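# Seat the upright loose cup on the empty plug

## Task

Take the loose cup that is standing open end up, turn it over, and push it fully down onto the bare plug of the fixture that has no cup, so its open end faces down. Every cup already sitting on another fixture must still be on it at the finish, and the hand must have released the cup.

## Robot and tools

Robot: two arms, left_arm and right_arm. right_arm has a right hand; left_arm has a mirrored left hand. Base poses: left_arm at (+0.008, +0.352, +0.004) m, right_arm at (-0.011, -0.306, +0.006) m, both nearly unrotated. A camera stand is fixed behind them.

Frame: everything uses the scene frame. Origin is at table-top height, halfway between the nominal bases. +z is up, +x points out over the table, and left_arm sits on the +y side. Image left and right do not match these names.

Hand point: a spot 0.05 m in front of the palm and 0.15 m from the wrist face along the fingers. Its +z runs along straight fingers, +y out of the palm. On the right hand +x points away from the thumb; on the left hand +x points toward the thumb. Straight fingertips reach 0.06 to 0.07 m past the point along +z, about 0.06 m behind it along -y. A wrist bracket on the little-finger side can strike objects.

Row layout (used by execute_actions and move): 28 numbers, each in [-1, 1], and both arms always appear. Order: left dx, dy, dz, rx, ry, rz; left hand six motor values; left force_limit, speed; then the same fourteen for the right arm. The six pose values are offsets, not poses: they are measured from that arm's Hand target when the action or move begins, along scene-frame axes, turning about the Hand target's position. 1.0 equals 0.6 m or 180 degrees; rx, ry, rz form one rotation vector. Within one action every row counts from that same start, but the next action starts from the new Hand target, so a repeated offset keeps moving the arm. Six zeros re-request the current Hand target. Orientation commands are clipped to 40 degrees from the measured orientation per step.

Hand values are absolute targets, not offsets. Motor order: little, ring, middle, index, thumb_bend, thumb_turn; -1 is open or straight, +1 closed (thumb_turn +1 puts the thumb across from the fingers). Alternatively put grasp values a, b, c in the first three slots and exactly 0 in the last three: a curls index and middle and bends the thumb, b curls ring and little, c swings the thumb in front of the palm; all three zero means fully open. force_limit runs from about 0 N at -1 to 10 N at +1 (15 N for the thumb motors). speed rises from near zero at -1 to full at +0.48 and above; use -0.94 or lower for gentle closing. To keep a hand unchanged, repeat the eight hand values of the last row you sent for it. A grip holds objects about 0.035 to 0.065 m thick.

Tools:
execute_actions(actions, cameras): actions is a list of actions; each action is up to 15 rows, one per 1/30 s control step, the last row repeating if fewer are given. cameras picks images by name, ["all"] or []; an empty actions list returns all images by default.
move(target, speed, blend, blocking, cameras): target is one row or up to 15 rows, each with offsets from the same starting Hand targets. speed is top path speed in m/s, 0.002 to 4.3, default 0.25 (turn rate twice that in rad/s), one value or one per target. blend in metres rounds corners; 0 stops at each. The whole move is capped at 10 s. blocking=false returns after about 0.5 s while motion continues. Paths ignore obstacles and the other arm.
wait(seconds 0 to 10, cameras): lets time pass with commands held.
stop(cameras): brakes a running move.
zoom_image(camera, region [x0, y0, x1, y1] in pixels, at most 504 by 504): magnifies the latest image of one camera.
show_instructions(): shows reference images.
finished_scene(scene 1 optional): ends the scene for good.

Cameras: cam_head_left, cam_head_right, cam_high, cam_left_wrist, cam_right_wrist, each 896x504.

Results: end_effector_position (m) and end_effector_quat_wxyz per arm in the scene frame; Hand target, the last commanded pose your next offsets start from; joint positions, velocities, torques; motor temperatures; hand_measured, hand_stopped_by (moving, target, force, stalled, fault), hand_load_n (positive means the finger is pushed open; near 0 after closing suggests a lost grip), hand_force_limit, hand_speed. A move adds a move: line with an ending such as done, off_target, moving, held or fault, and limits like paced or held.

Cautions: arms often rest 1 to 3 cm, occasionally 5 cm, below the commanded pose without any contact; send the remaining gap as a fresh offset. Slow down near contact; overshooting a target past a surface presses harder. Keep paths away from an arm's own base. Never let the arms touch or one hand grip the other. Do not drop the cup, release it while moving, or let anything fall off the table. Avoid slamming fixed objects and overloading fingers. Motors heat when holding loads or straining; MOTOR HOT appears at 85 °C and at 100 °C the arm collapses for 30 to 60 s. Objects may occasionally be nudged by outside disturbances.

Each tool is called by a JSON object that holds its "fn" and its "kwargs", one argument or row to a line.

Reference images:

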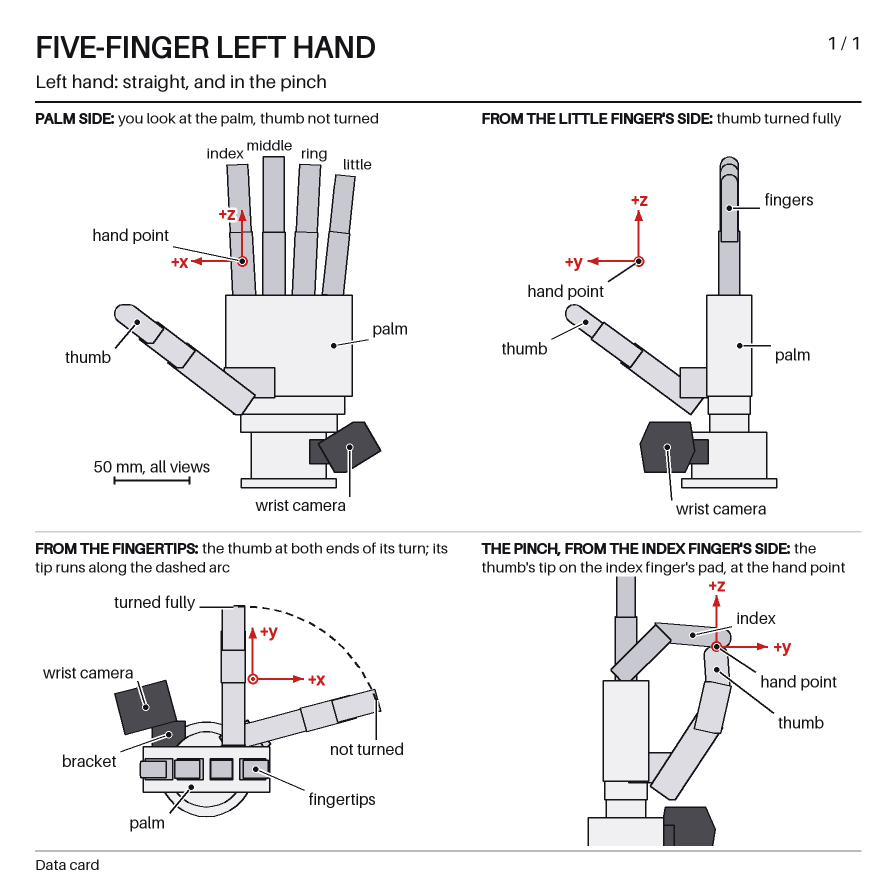

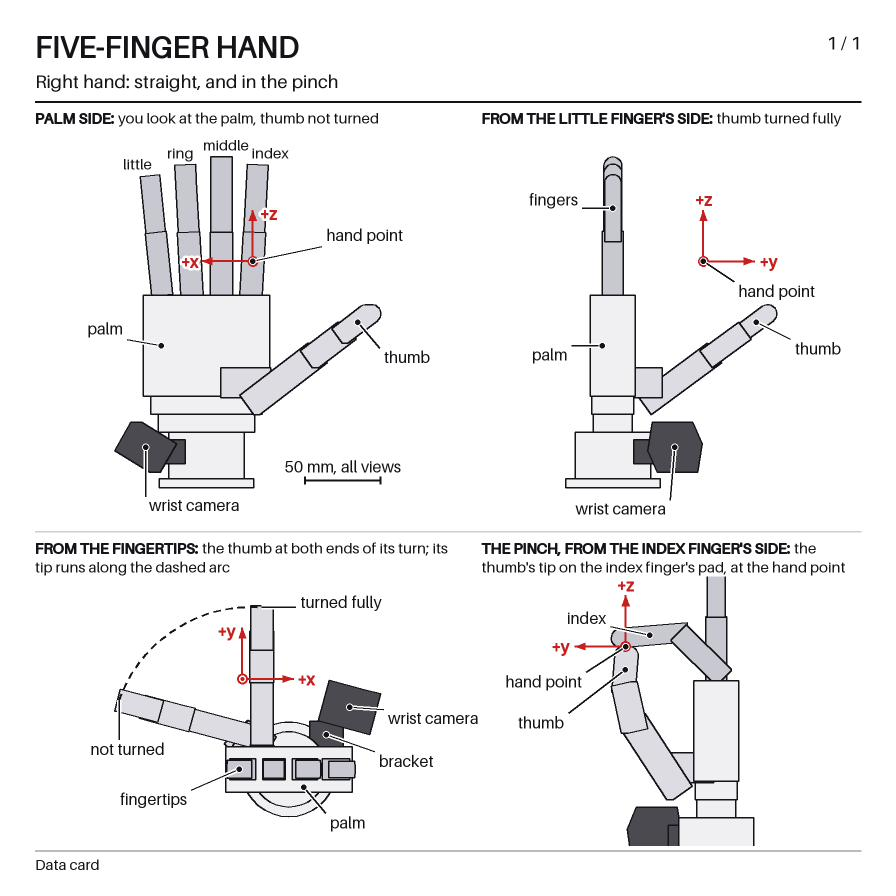

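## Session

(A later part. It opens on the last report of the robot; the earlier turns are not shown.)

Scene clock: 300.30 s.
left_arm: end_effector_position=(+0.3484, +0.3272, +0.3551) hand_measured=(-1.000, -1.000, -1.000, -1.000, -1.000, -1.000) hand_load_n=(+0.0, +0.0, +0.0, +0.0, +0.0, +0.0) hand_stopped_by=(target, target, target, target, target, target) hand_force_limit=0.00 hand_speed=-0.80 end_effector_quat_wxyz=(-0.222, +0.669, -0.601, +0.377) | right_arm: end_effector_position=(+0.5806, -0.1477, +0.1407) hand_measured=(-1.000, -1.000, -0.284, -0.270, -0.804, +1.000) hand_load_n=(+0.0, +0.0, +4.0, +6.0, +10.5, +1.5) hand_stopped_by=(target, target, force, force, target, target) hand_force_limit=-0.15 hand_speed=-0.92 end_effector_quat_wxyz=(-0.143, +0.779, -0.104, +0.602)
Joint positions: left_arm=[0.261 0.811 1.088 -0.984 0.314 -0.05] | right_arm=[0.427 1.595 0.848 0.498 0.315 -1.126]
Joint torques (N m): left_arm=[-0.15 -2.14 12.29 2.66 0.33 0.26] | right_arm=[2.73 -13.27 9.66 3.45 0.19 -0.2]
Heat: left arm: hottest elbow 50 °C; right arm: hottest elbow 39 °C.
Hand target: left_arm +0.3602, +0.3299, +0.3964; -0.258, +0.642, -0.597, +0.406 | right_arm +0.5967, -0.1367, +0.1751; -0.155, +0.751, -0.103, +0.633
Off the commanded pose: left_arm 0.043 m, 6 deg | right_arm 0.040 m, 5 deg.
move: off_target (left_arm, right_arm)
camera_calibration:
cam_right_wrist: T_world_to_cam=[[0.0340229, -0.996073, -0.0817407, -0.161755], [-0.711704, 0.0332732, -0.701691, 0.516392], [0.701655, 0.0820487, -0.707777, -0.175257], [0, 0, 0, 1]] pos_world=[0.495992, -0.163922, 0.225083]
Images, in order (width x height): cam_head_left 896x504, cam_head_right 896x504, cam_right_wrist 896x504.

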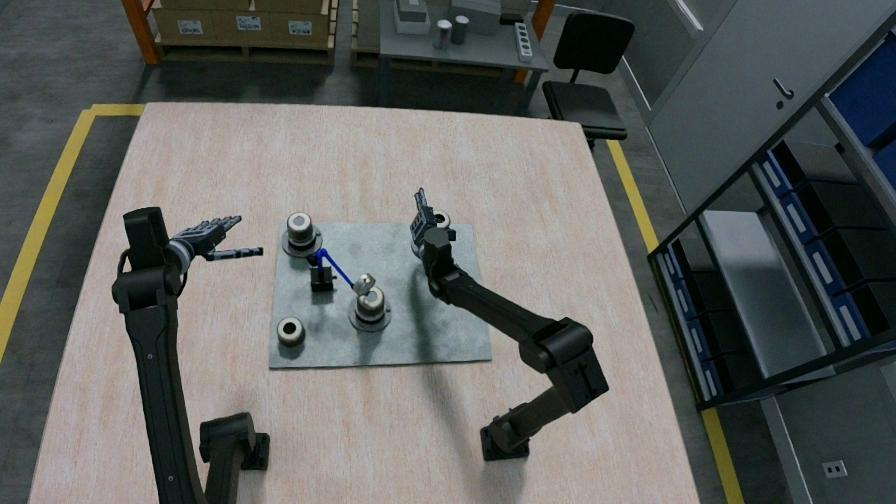

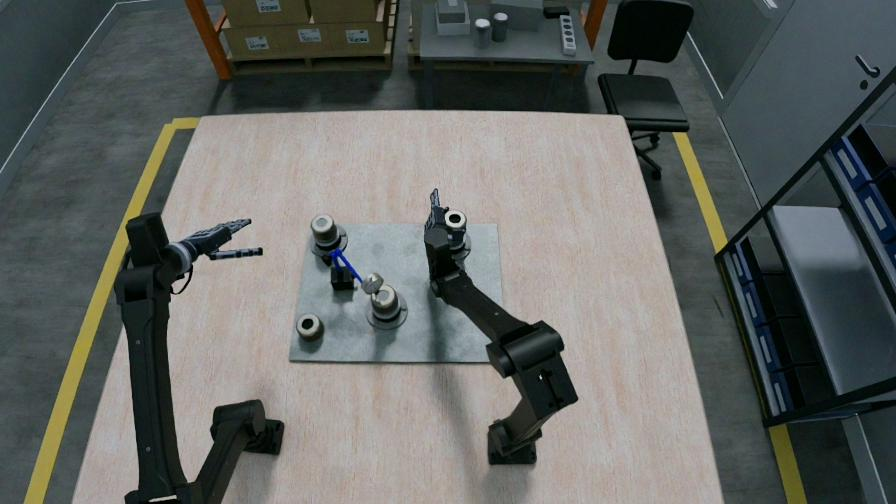

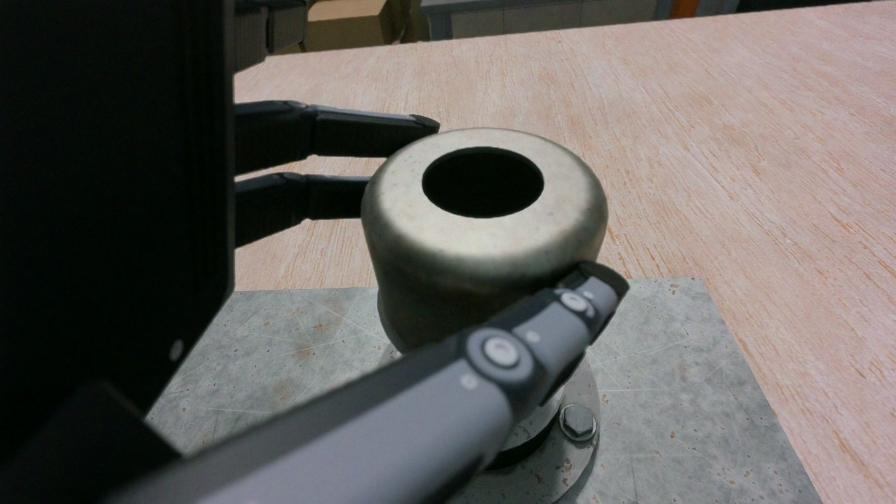

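{"fn": "move", "kwargs": {
  "target": [
    [0,0,0,0,0,0,-1,-1,-1,-1,-1,-1,0,-0.8, 0.0,-0.05,0.08,0,0,0,-1,-1,0.25,0.2,-0.8,1,-0.15,-0.92],
    [0,0,0,0,0,0,-1,-1,-1,-1,-1,-1,0,-0.8, 0.0,0.004,0.08,0,0,0,-1,-1,0.25,0.2,-0.8,1,-0.15,-0.92]
  ],
  "cameras": ["cam_head_right"],
  "speed": [0.15, 0.1]
}}

{"fn": "zoom_image", "kwargs": {
  "camera": "cam_head_right",
  "region": [430, 195, 480, 245]
}}

Scene clock: 304.27 s.
left_arm: end_effector_position=(+0.3484, +0.3272, +0.3551) hand_measured=(-1.000, -1.000, -1.000, -1.000, -1.000, -1.000) hand_load_n=(+0.0, +0.0, +0.0, +0.0, +0.0, +0.0) hand_stopped_by=(target, target, target, target, target, target) hand_force_limit=0.00 hand_speed=-0.80 end_effector_quat_wxyz=(-0.222, +0.669, -0.601, +0.377) | right_arm: end_effector_position=(+0.5736, -0.1416, +0.1756) hand_measured=(-1.000, -1.000, -0.284, -0.270, -0.804, +1.000) hand_load_n=(+0.0, +0.0, +4.0, +6.0, +10.5, +1.5) hand_stopped_by=(target, target, force, force, target, target) hand_force_limit=-0.15 hand_speed=-0.92 end_effector_quat_wxyz=(-0.147, +0.778, -0.100, +0.603)
Joint positions: left_arm=[0.261 0.811 1.088 -0.984 0.314 -0.05] | right_arm=[0.442 1.517 0.869 0.402 0.319 -1.126]
Joint torques (N m): left_arm=[0.03 -0.32 12.34 2.5 0.38 0.21] | right_arm=[1.9 -13.22 12.94 1.58 0.19 -0.2]
Heat: left arm: hottest elbow 50 °C; right arm: hottest elbow 39 °C.
Hand target: left_arm +0.3602, +0.3299, +0.3964; -0.258, +0.642, -0.597, +0.406 | right_arm +0.5967, -0.1343, +0.2231; -0.155, +0.751, -0.103, +0.633
Off the commanded pose: left_arm 0.043 m, 6 deg | right_arm 0.053 m, 5 deg.
move: off_target (left_arm, right_arm)
Images, in order (width x height): cam_head_right 896x504.

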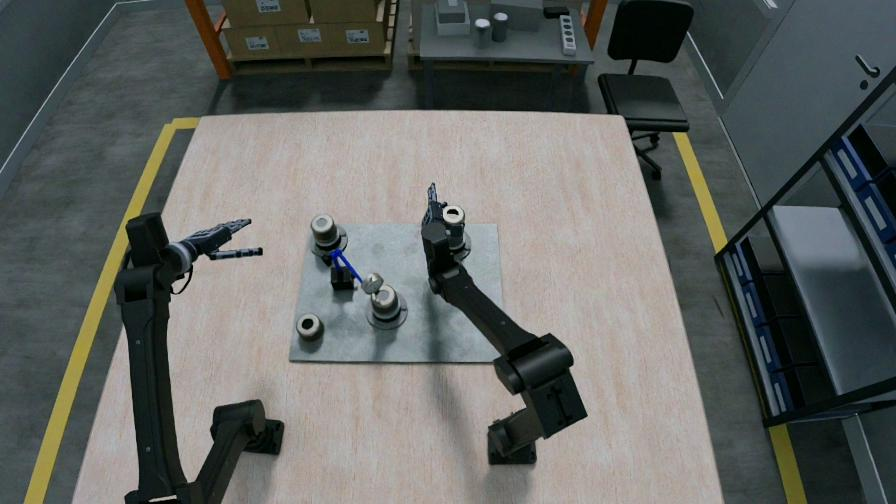

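Scaled by 10.080 from the camera's 896x504 image, which has a finer 1280x720 frame.

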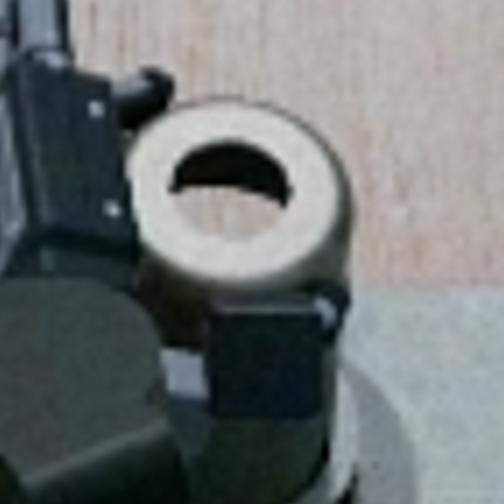

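{"fn": "move", "kwargs": {
  "target": [0,0,0,0,0,0,-1,-1,-1,-1,-1,-1,0,-0.8, -0.003,0.0,-0.074,0,0,0,-1,-1,0.25,0.2,-0.8,1,-0.15,-0.92],
  "cameras": ["cam_head_right", "cam_right_wrist"],
  "speed": 0.06
}}

{"fn": "zoom_image", "kwargs": {
  "camera": "cam_head_right",
  "region": [430, 195, 480, 245]
}}

Scene clock: 306.67 s.
left_arm: end_effector_position=(+0.3484, +0.3272, +0.3551) hand_measured=(-1.000, -1.000, -1.000, -1.000, -1.000, -1.000) hand_load_n=(+0.0, +0.0, +0.0, +0.0, +0.0, +0.0) hand_stopped_by=(target, target, target, target, target, target) hand_force_limit=0.00 hand_speed=-0.80 end_effector_quat_wxyz=(-0.222, +0.669, -0.601, +0.377) | right_arm: end_effector_position=(+0.5840, -0.1404, +0.1486) hand_measured=(-1.000, -1.000, -0.284, -0.270, -0.804, +1.000) hand_load_n=(+0.0, +0.0, +4.0, +6.0, +11.0, +2.0) hand_stopped_by=(target, target, force, force, target, target) hand_force_limit=-0.15 hand_speed=-0.92 end_effector_quat_wxyz=(-0.144, +0.777, -0.103, +0.604)
Joint positions: left_arm=[0.261 0.811 1.088 -0.984 0.314 -0.05] | right_arm=[0.438 1.593 0.869 0.48 0.323 -1.126]
Joint torques (N m): left_arm=[0.32 -1.49 12.34 2.62 0.33 0.16] | right_arm=[2.02 -13.98 8.29 3.74 0.12 -0.19]
Heat: left arm: hottest elbow 50 °C; right arm: hottest elbow 40 °C.
Hand target: left_arm +0.3602, +0.3299, +0.3964; -0.258, +0.642, -0.597, +0.406 | right_arm +0.5949, -0.1343, +0.1787; -0.155, +0.751, -0.103, +0.633
Off the commanded pose: left_arm 0.043 m, 6 deg | right_arm 0.033 m, 5 deg.
move: off_target (left_arm, right_arm)
camera_calibration:
cam_right_wrist: T_world_to_cam=[[0.0377404, -0.995933, -0.0818111, -0.156109], [-0.708293, 0.0310911, -0.705233, 0.522384], [0.704909, 0.0845621, -0.704239, -0.174757], [0, 0, 0, 1]] pos_world=[0.49908, -0.156938, 0.232561]
Images, in order (width x height): cam_head_right 896x504, cam_right_wrist 896x504.

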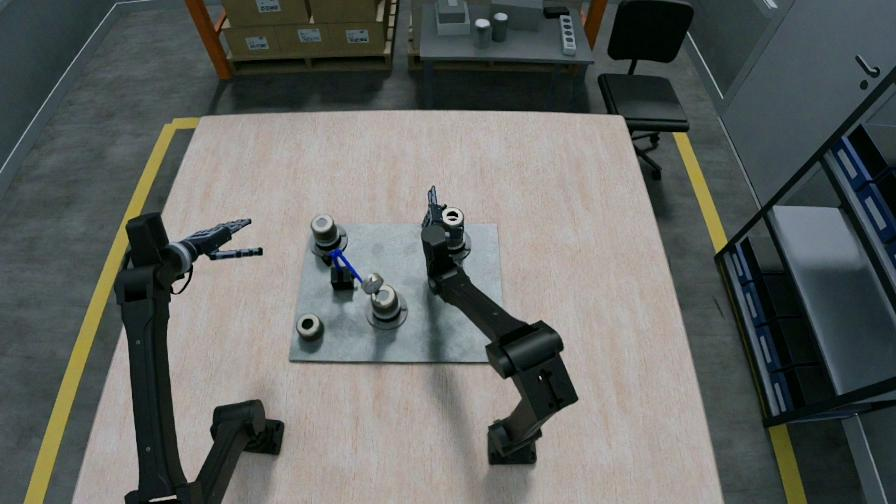

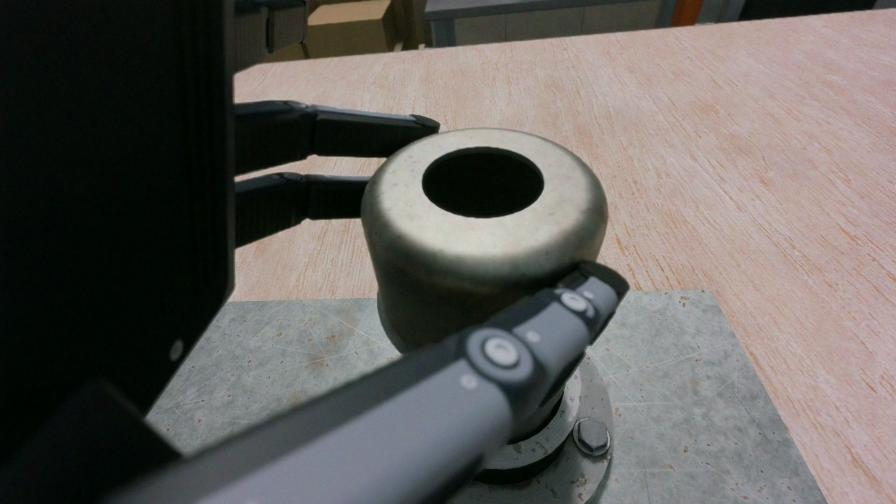

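Scaled by 10.080 from the camera's 896x504 image, which has a finer 1280x720 frame.

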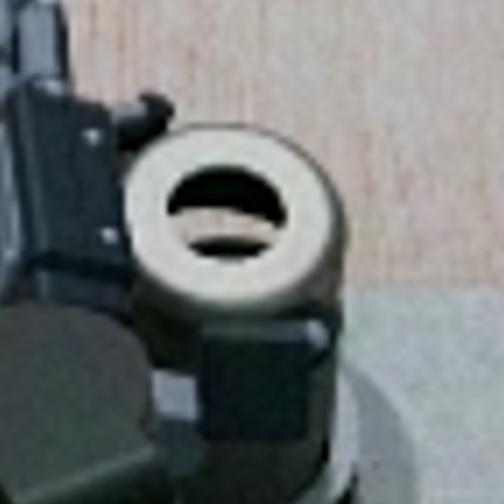

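{"fn": "move", "kwargs": {
  "target": [0,0,0,0,0,0,-1,-1,-1,-1,-1,-1,0,-0.8, -0.005,0.0,-0.03,0,0,0,-1,-1,0.25,0.2,-0.8,1,-0.15,-0.92],
  "cameras": ["cam_head_right", "cam_right_wrist"],
  "speed": 0.04
}}

{"fn": "zoom_image", "kwargs": {
  "camera": "cam_head_right",
  "region": [430, 195, 480, 245]
}}

Scene clock: 309.27 s.
left_arm: end_effector_position=(+0.3484, +0.3272, +0.3551) hand_measured=(-1.000, -1.000, -1.000, -1.000, -1.000, -1.000) hand_load_n=(+0.0, +0.0, +0.0, -0.5, +0.0, -0.5) hand_stopped_by=(target, target, target, target, target, target) hand_force_limit=0.00 hand_speed=-0.80 end_effector_quat_wxyz=(-0.222, +0.669, -0.601, +0.377) | right_arm: end_effector_position=(+0.5861, -0.1436, +0.1448) hand_measured=(-1.000, -1.000, -0.284, -0.270, -0.804, +1.000) hand_load_n=(+0.0, +0.0, +4.5, +5.5, +11.0, -1.0) hand_stopped_by=(target, target, force, force, target, target) hand_force_limit=-0.15 hand_speed=-0.92 end_effector_quat_wxyz=(-0.144, +0.767, -0.110, +0.615)
Joint positions: left_arm=[0.261 0.811 1.088 -0.984 0.314 -0.05] | right_arm=[0.436 1.613 0.857 0.541 0.339 -1.126]
Joint torques (N m): left_arm=[0.67 -1.2 12.14 2.69 0.35 0.23] | right_arm=[2.2 -13.1 7.24 3.49 0.02 -0.18]
Heat: left arm: hottest elbow 50 °C; right arm: hottest elbow 39 °C.
Hand target: left_arm +0.3602, +0.3299, +0.3964; -0.258, +0.642, -0.597, +0.406 | right_arm +0.5919, -0.1343, +0.1607; -0.155, +0.751, -0.103, +0.633
Off the commanded pose: left_arm 0.043 m, 6 deg | right_arm 0.019 m, 3 deg.
move: off_target (left_arm, right_arm)
camera_calibration:
cam_right_wrist: T_world_to_cam=[[0.0223135, -0.99572, -0.0896925, -0.149428], [-0.687535, 0.0498487, -0.724438, 0.514684], [0.725808, 0.0778315, -0.68348, -0.194782], [0, 0, 0, 1]] pos_world=[0.498572, -0.159285, 0.226325]
Images, in order (width x height): cam_head_right 896x504, cam_right_wrist 896x504.

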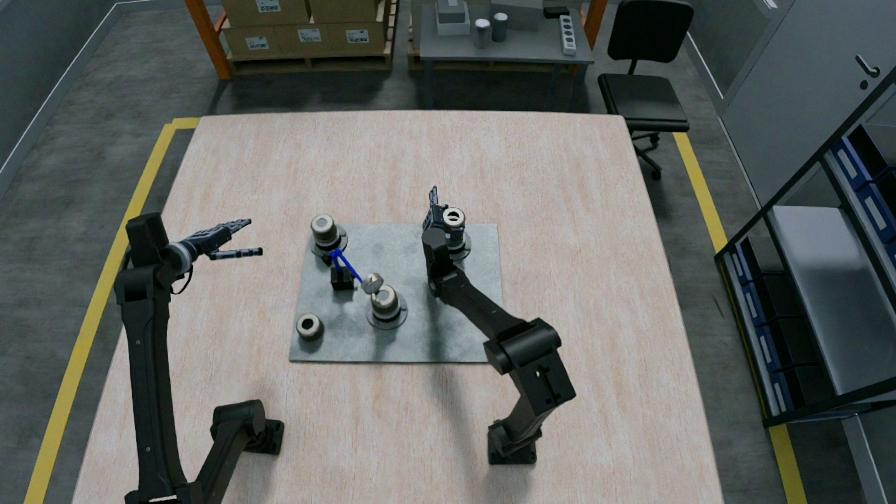

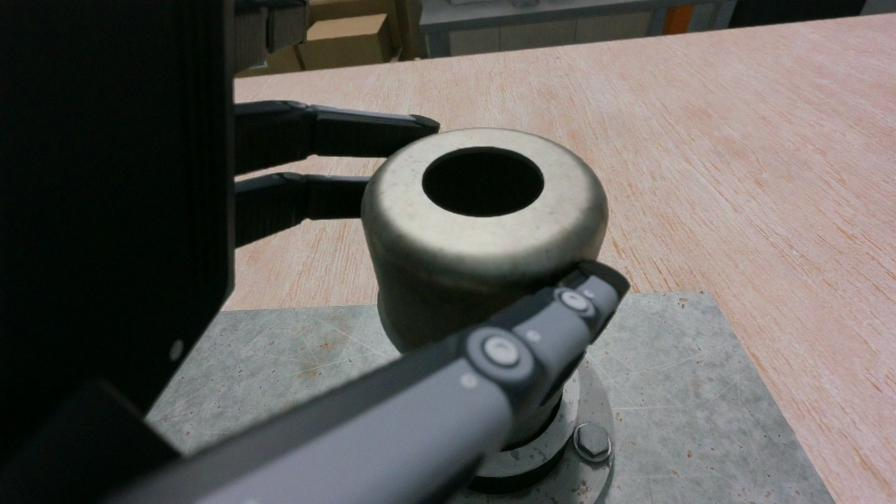

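Scaled by 10.080 from the camera's 896x504 image, which has a finer 1280x720 frame.

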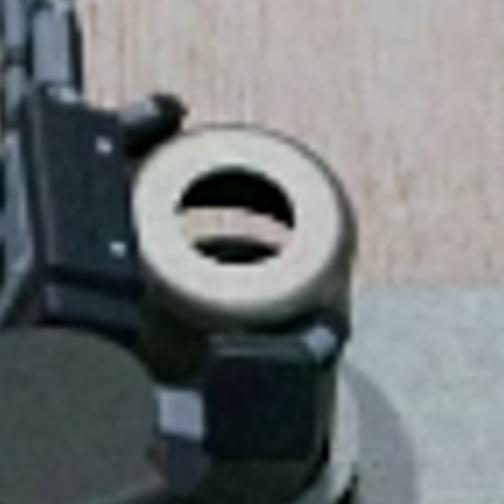

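{"fn": "move", "kwargs": {
  "target": [
    [0,0,0,0,0,0,-1,-1,-1,-1,-1,-1,0,-0.8, 0,-0.045,0.1,0,0.0095,0,-1,-1,0.25,0.2,-0.8,1,-0.15,-0.92],
    [0,0,0,0,0,0,-1,-1,-1,-1,-1,-1,0,-0.8, 0,0.0015,0.1,0,0.0095,0,-1,-1,0.25,0.2,-0.8,1,-0.15,-0.92],
    [0,0,0,0,0,0,-1,-1,-1,-1,-1,-1,0,-0.8, 0,0.0015,-0.003,0,0.0095,0,-1,-1,0.25,0.2,-0.8,1,-0.15,-0.92]
  ],
  "cameras": ["cam_head_right", "cam_right_wrist"],
  "speed": [0.15, 0.1, 0.06]
}}

{"fn": "zoom_image", "kwargs": {
  "camera": "cam_head_right",
  "region": [430, 195, 480, 245]
}}

Scene clock: 315.77 s.
left_arm: end_effector_position=(+0.3484, +0.3272, +0.3551) hand_measured=(-1.000, -1.000, -1.000, -1.000, -1.000, -1.000) hand_load_n=(+0.0, +0.0, +0.0, +0.0, +0.0, -0.5) hand_stopped_by=(target, target, target, target, target, target) hand_force_limit=0.00 hand_speed=-0.80 end_effector_quat_wxyz=(-0.222, +0.669, -0.601, +0.377) | right_arm: end_effector_position=(+0.5844, -0.1425, +0.1409) hand_measured=(-1.000, -1.000, -0.284, -0.270, -0.804, +1.000) hand_load_n=(+0.0, +0.0, +4.5, +5.5, +11.0, -1.0) hand_stopped_by=(target, target, force, force, target, target) hand_force_limit=-0.15 hand_speed=-0.92 end_effector_quat_wxyz=(-0.136, +0.779, -0.105, +0.603)
Joint positions: left_arm=[0.261 0.811 1.088 -0.984 0.314 -0.05] | right_arm=[0.439 1.61 0.869 0.488 0.339 -1.129]
Joint torques (N m): left_arm=[-0.32 -0.5 12.34 2.43 0.36 0.21] | right_arm=[1.9 -13.27 7.38 3.56 -0.05 -0.05]
Heat: left arm: hottest elbow 50 °C; right arm: hottest elbow 39 °C.
Hand target: left_arm +0.3602, +0.3299, +0.3964; -0.258, +0.642, -0.597, +0.406 | right_arm +0.5919, -0.1334, +0.1589; -0.154, +0.760, -0.105, +0.622
Off the commanded pose: left_arm 0.043 m, 6 deg | right_arm 0.022 m, 4 deg.
move: off_target (left_arm, right_arm)
camera_calibration:
cam_right_wrist: T_world_to_cam=[[0.0232585, -0.997178, -0.0713784, -0.15202], [-0.7123, 0.033569, -0.701071, 0.519427], [0.701489, 0.0671487, -0.70951, -0.179988], [0, 0, 0, 1]] pos_world=[0.499784, -0.156942, 0.225601]
Images, in order (width x height): cam_head_right 896x504, cam_right_wrist 896x504.

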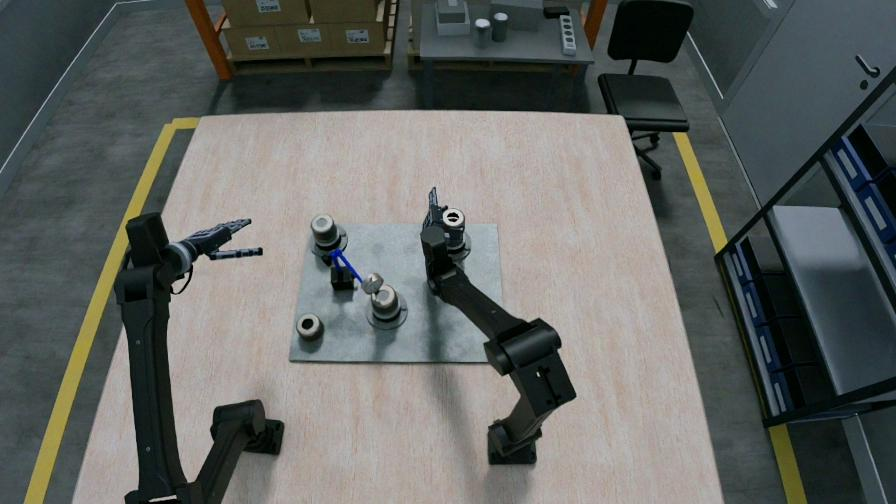

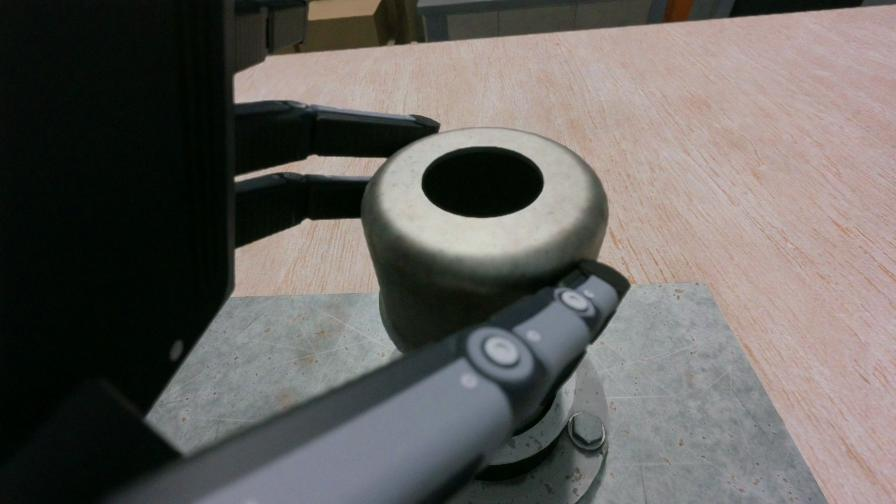

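Scaled by 10.080 from the camera's 896x504 image, which has a finer 1280x720 frame.

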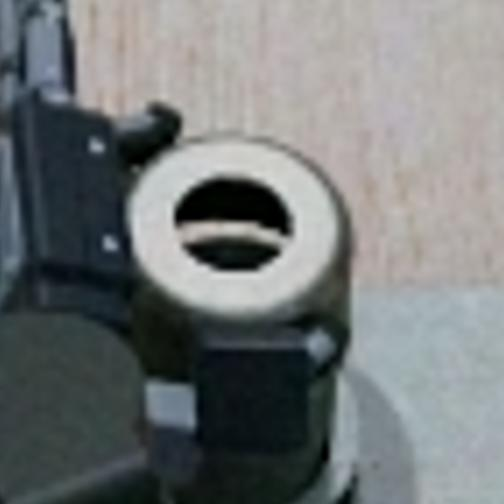

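{"fn": "move", "kwargs": {
  "target": [0,0,0,0,0,0,-1,-1,-1,-1,-1,-1,0,-0.8, -0.003,0.002,-0.012,0.0108,0,0,-1,-1,0.25,0.2,-0.8,1,-0.15,-0.92],
  "cameras": ["cam_head_right", "cam_right_wrist"],
  "speed": 0.04
}}

{"fn": "zoom_image", "kwargs": {
  "camera": "cam_head_right",
  "region": [430, 195, 480, 245]
}}

Scene clock: 318.30 s.
left_arm: end_effector_position=(+0.3484, +0.3272, +0.3551) hand_measured=(-1.000, -1.000, -1.000, -1.000, -1.000, -1.000) hand_load_n=(+0.0, +0.0, +0.0, +0.0, +0.0, +0.0) hand_stopped_by=(target, target, target, target, target, target) hand_force_limit=0.00 hand_speed=-0.80 end_effector_quat_wxyz=(-0.222, +0.669, -0.601, +0.377) | right_arm: end_effector_position=(+0.5842, -0.1425, +0.1418) hand_measured=(-1.000, -1.000, -0.284, -0.270, -0.804, +1.000) hand_load_n=(+0.0, +0.0, +4.0, +5.0, +11.0, -2.0) hand_stopped_by=(target, target, force, force, target, target) hand_force_limit=-0.15 hand_speed=-0.92 end_effector_quat_wxyz=(-0.140, +0.773, -0.107, +0.609)
Joint positions: left_arm=[0.261 0.811 1.088 -0.984 0.314 -0.05] | right_arm=[0.439 1.612 0.86 0.517 0.339 -1.128]
Joint torques (N m): left_arm=[0.97 -1.44 12.31 2.51 0.36 0.19] | right_arm=[1.85 -12.69 7.15 3.38 -0.32 0.2]
Heat: left arm: hottest elbow 50 °C; right arm: hottest elbow 39 °C.
Hand target: left_arm +0.3602, +0.3299, +0.3964; -0.258, +0.642, -0.597, +0.406 | right_arm +0.5901, -0.1322, +0.1517; -0.167, +0.758, -0.116, +0.620
Off the commanded pose: left_arm 0.043 m, 6 deg | right_arm 0.015 m, 4 deg.
move: off_target (left_arm, right_arm)
camera_calibration:
cam_right_wrist: T_world_to_cam=[[0.0241123, -0.996484, -0.0802418, -0.151073], [-0.700592, 0.0404149, -0.712417, 0.515735], [0.713155, 0.0733948, -0.697154, -0.186872], [0, 0, 0, 1]] pos_world=[0.498231, -0.157669, 0.225017]
Images, in order (width x height): cam_head_right 896x504, cam_right_wrist 896x504.

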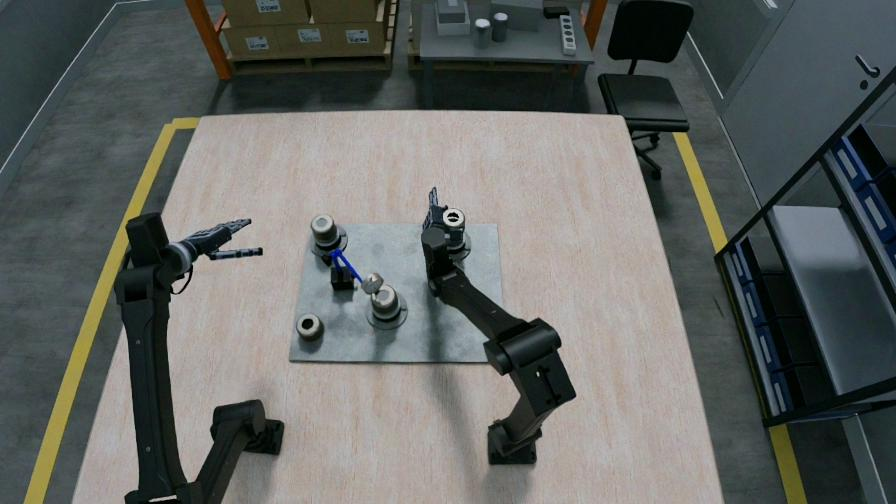

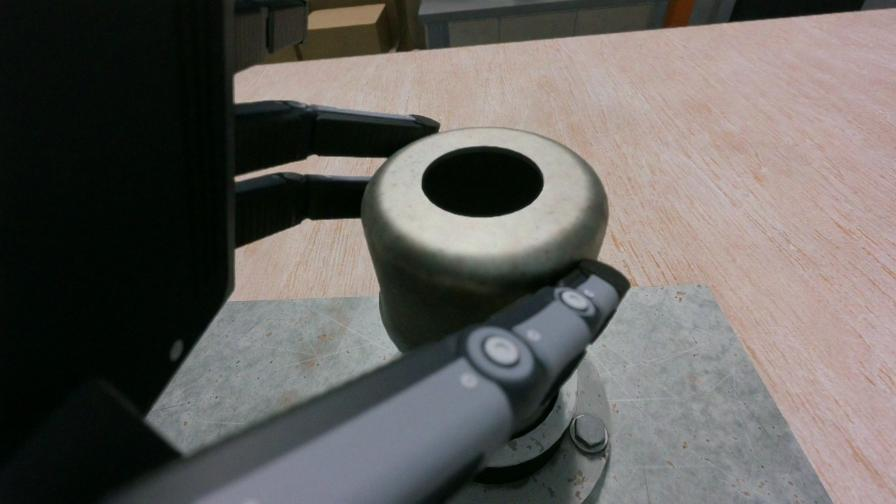

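Scaled by 10.080 from the camera's 896x504 image, which has a finer 1280x720 frame.

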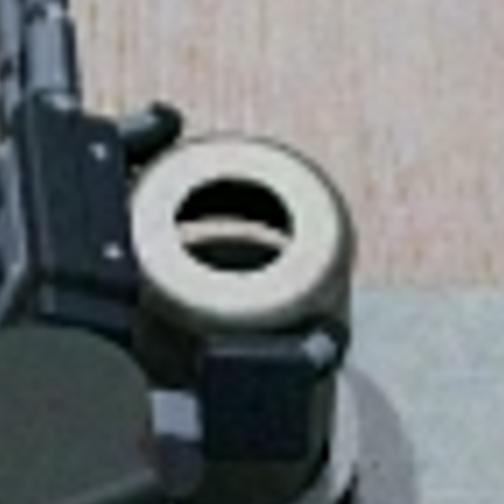

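{"fn": "move", "kwargs": {
  "target": [0,0,0,0,0,0,-1,-1,-1,-1,-1,-1,0,-0.8, -0.018,0.0,0.0,0,0,0,-1,-1,0.25,0.2,-0.8,1,-0.15,-0.92],
  "cameras": ["cam_head_right", "cam_right_wrist"],
  "speed": 0.04
}}

{"fn": "zoom_image", "kwargs": {
  "camera": "cam_head_right",
  "region": [430, 195, 480, 245]
}}

Scene clock: 321.80 s.
left_arm: end_effector_position=(+0.3484, +0.3272, +0.3551) hand_measured=(-1.000, -1.000, -1.000, -1.000, -1.000, -1.000) hand_load_n=(+0.0, +0.0, +0.0, +0.0, +0.0, -0.5) hand_stopped_by=(target, target, target, target, target, target) hand_force_limit=0.00 hand_speed=-0.80 end_effector_quat_wxyz=(-0.222, +0.669, -0.601, +0.377) | right_arm: end_effector_position=(+0.5786, -0.1411, +0.1322) hand_measured=(-1.000, -1.000, -0.284, -0.270, -0.804, +1.000) hand_load_n=(+0.0, +0.0, +6.0, +5.5, +9.5, +2.5) hand_stopped_by=(target, target, force, force, target, target) hand_force_limit=-0.15 hand_speed=-0.92 end_effector_quat_wxyz=(-0.151, +0.776, -0.112, +0.602)
Joint positions: left_arm=[0.261 0.811 1.088 -0.984 0.314 -0.05] | right_arm=[0.439 1.613 0.84 0.529 0.326 -1.101]
Joint torques (N m): left_arm=[-0.09 -1.03 12.42 2.62 0.36 0.2] | right_arm=[2.67 -14.56 6.38 3.17 0.05 0.04]
Heat: left arm: hottest elbow 50 °C; right arm: hottest elbow 39 °C.
Hand target: left_arm +0.3602, +0.3299, +0.3964; -0.258, +0.642, -0.597, +0.406 | right_arm +0.5793, -0.1322, +0.1517; -0.167, +0.758, -0.116, +0.620
Off the commanded pose: left_arm 0.043 m, 6 deg | right_arm 0.021 m, 3 deg.
move: off_target (left_arm, right_arm)
camera_calibration:
cam_right_wrist: T_world_to_cam=[[0.0304776, -0.994021, -0.104848, -0.150423], [-0.709518, 0.0523692, -0.702739, 0.51042], [0.704028, 0.0958091, -0.70368, -0.180308], [0, 0, 0, 1]] pos_world=[0.493678, -0.158979, 0.216041]
Images, in order (width x height): cam_head_right 896x504, cam_right_wrist 896x504.

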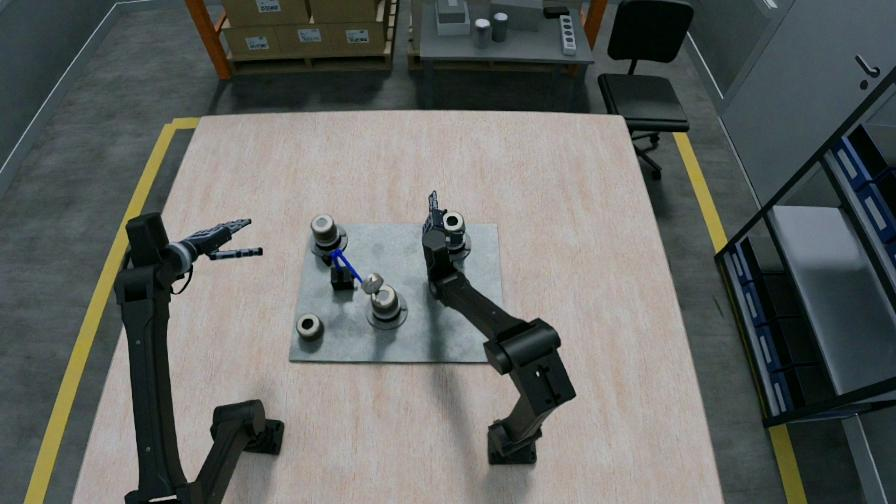

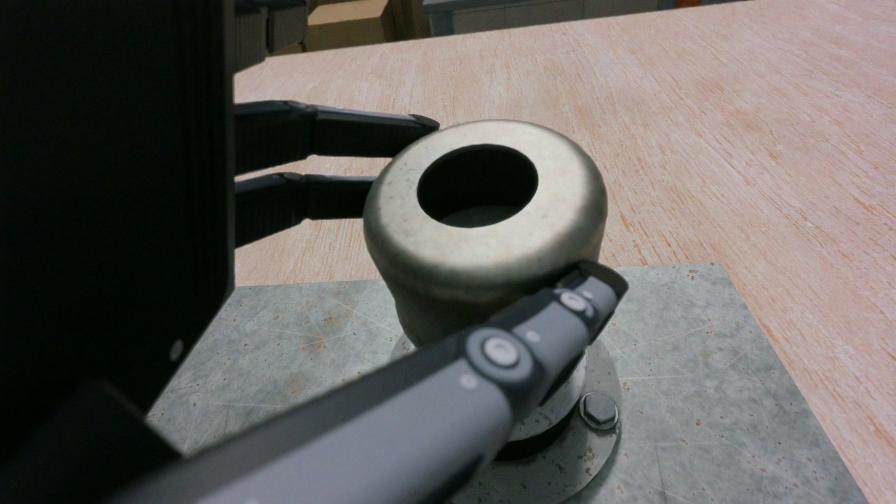

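Scaled by 10.080 from the camera's 896x504 image, which has a finer 1280x720 frame.

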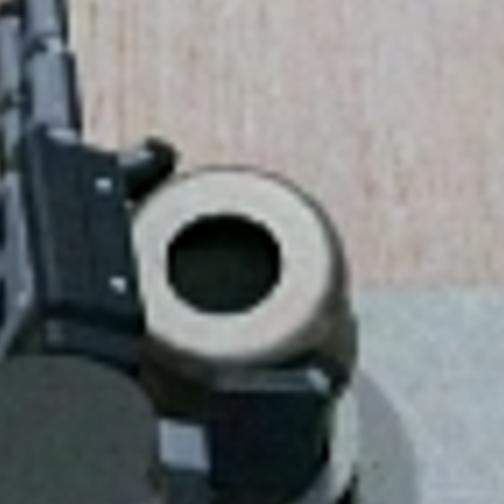

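{"fn": "move", "kwargs": {
  "target": [0,0,0,0,0,0,-1,-1,-1,-1,-1,-1,0,-0.8, 0.014,0.0,-0.006,0,0,0,-1,-1,0.25,0.2,-0.8,1,-0.15,-0.92],
  "cameras": ["cam_head_right", "cam_right_wrist"],
  "speed": 0.04
}}

{"fn": "zoom_image", "kwargs": {
  "camera": "cam_head_right",
  "region": [430, 195, 480, 245]
}}

Scene clock: 323.53 s.
left_arm: end_effector_position=(+0.3484, +0.3272, +0.3551) hand_measured=(-1.000, -1.000, -1.000, -1.000, -1.000, -1.000) hand_load_n=(+0.0, +0.0, +0.0, +0.0, +0.0, -0.5) hand_stopped_by=(target, target, target, target, target, target) hand_force_limit=0.00 hand_speed=-0.80 end_effector_quat_wxyz=(-0.222, +0.669, -0.601, +0.377) | right_arm: end_effector_position=(+0.5786, -0.1411, +0.1293) hand_measured=(-1.000, -1.000, -0.284, -0.270, -0.804, +1.000) hand_load_n=(+0.0, +0.0, +5.5, +4.0, +10.0, +0.5) hand_stopped_by=(target, target, force, force, target, target) hand_force_limit=-0.15 hand_speed=-0.92 end_effector_quat_wxyz=(-0.151, +0.776, -0.112, +0.602)
Joint positions: left_arm=[0.261 0.811 1.088 -0.984 0.314 -0.05] | right_arm=[0.439 1.619 0.839 0.535 0.326 -1.101]
Joint torques (N m): left_arm=[0.91 -0.32 12.12 2.66 0.35 0.24] | right_arm=[2.02 -13.04 7.83 3.18 -0.18 0.03]
Heat: left arm: hottest elbow 50 °C; right arm: hottest elbow 39 °C.
Hand target: left_arm +0.3602, +0.3299, +0.3964; -0.258, +0.642, -0.597, +0.406 | right_arm +0.5877, -0.1322, +0.1481; -0.167, +0.758, -0.116, +0.620
Off the commanded pose: left_arm 0.043 m, 6 deg | right_arm 0.023 m, 4 deg.
move: off_target (left_arm, right_arm)
camera_calibration:
cam_right_wrist: T_world_to_cam=[[0.0304163, -0.994086, -0.104251, -0.150739], [-0.710486, 0.0518597, -0.701798, 0.508723], [0.703054, 0.0954153, -0.704707, -0.18186], [0, 0, 0, 1]] pos_world=[0.493883, -0.158877, 0.213148]
Images, in order (width x height): cam_head_right 896x504, cam_right_wrist 896x504.

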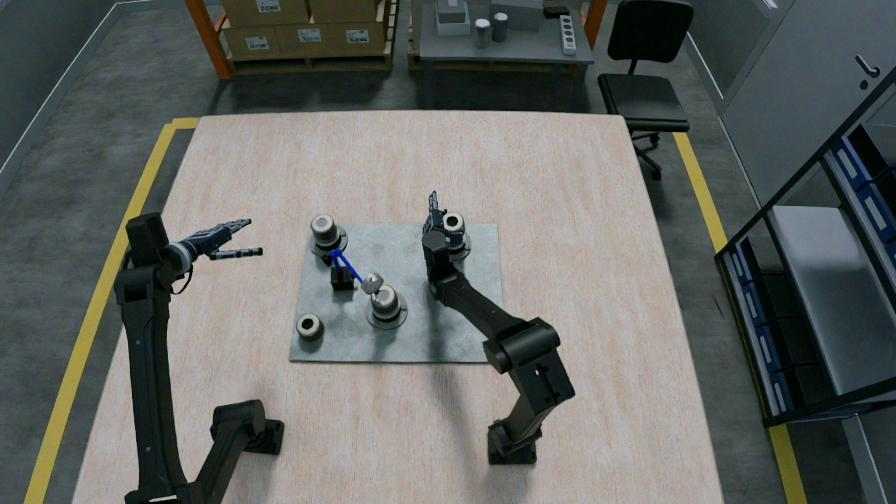

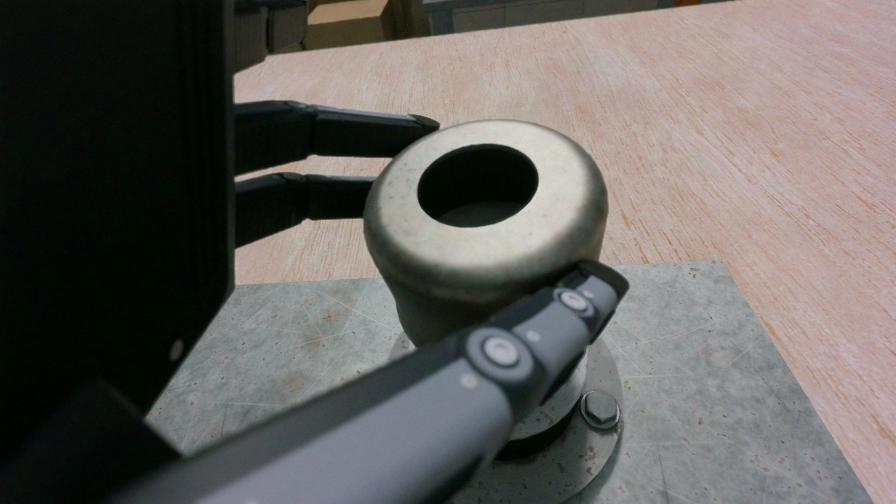

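Scaled by 10.080 from the camera's 896x504 image, which has a finer 1280x720 frame.

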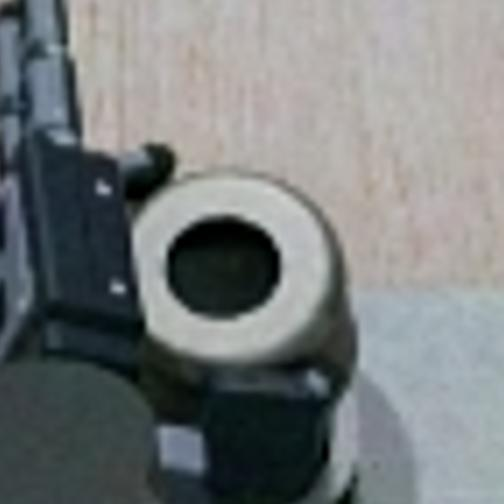

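{"fn": "move", "kwargs": {
  "target": [0,0,0,0,0,0,-1,-1,-1,-1,-1,-1,0,-0.8, 0.014,0.0,-0.006,0,0,0,-1,-1,0.25,0.2,-0.8,1,-0.15,-0.92],
  "cameras": ["cam_head_right", "cam_right_wrist"],
  "speed": 0.04
}}

{"fn": "zoom_image", "kwargs": {
  "camera": "cam_head_right",
  "region": [430, 195, 480, 245]
}}

Scene clock: 325.00 s.
left_arm: end_effector_position=(+0.3484, +0.3272, +0.3551) hand_measured=(-1.000, -1.000, -1.000, -1.000, -1.000, -1.000) hand_load_n=(+0.0, +0.0, +0.0, +0.0, +0.0, +0.0) hand_stopped_by=(target, target, target, target, target, target) hand_force_limit=0.00 hand_speed=-0.80 end_effector_quat_wxyz=(-0.222, +0.669, -0.601, +0.377) | right_arm: end_effector_position=(+0.5800, -0.1419, +0.1271) hand_measured=(-1.000, -1.000, -0.284, -0.270, -0.804, +1.000) hand_load_n=(+0.0, +0.0, +5.0, +4.0, +10.5, -1.0) hand_stopped_by=(target, target, force, force, target, target) hand_force_limit=-0.15 hand_speed=-0.92 end_effector_quat_wxyz=(-0.147, +0.776, -0.113, +0.603)
Joint positions: left_arm=[0.261 0.811 1.088 -0.984 0.314 -0.05] | right_arm=[0.439 1.629 0.84 0.544 0.332 -1.106]
Joint torques (N m): left_arm=[0.67 -1.38 12.33 2.61 0.39 0.19] | right_arm=[1.38 -11.99 9.22 3.02 -0.23 0.02]
Heat: left arm: hottest elbow 50 °C; right arm: hottest elbow 39 °C.
Hand target: left_arm +0.3602, +0.3299, +0.3964; -0.258, +0.642, -0.597, +0.406 | right_arm +0.5961, -0.1322, +0.1445; -0.167, +0.758, -0.116, +0.620
Off the commanded pose: left_arm 0.043 m, 6 deg | right_arm 0.026 m, 4 deg.
move: off_target (left_arm, right_arm)
camera_calibration:
cam_right_wrist: T_world_to_cam=[[0.0257759, -0.99475, -0.0990403, -0.149782], [-0.708523, 0.0517123, -0.70379, 0.507295], [0.705216, 0.0883132, -0.70347, -0.186719], [0, 0, 0, 1]] pos_world=[0.494969, -0.158739, 0.210844]
Images, in order (width x height): cam_head_right 896x504, cam_right_wrist 896x504.

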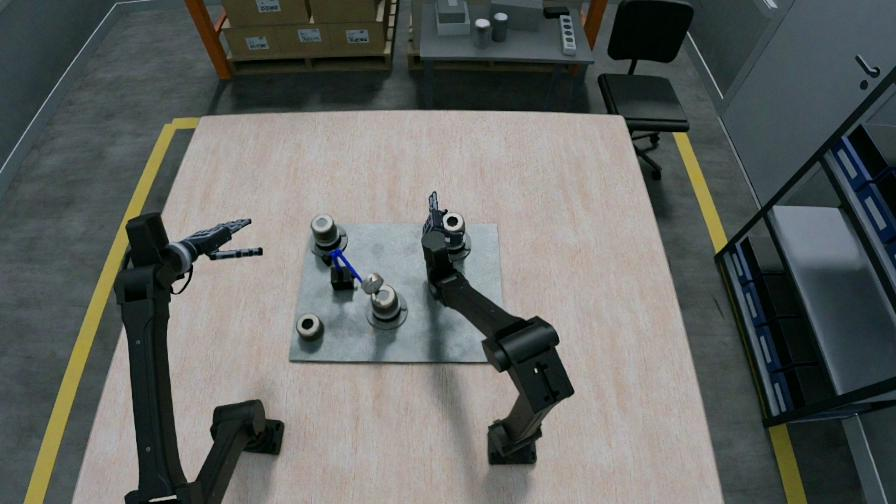

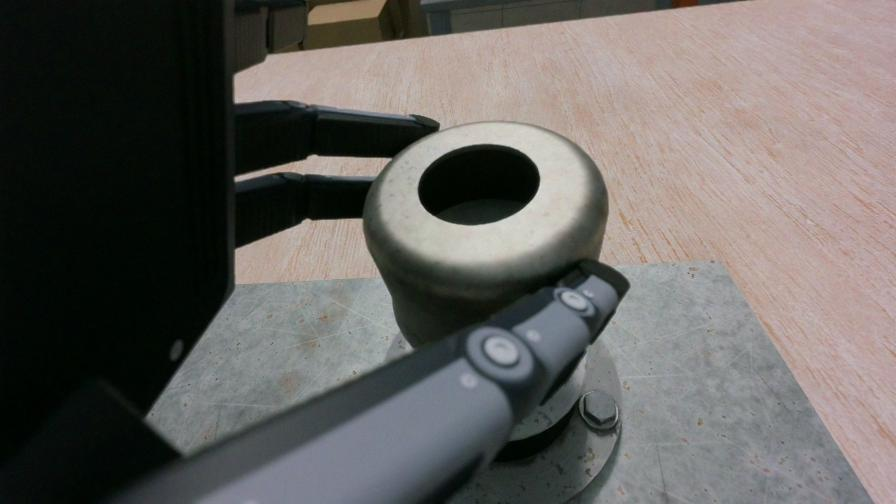

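Scaled by 10.080 from the camera's 896x504 image, which has a finer 1280x720 frame.

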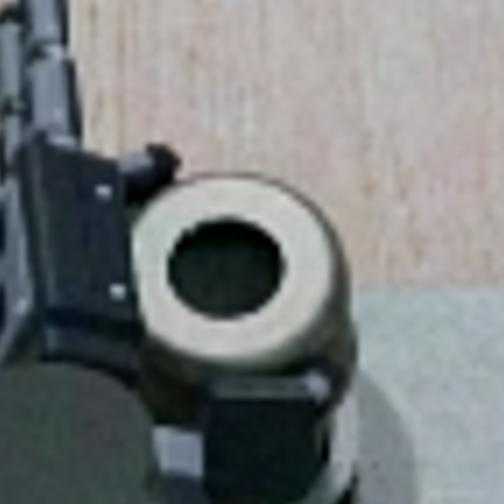

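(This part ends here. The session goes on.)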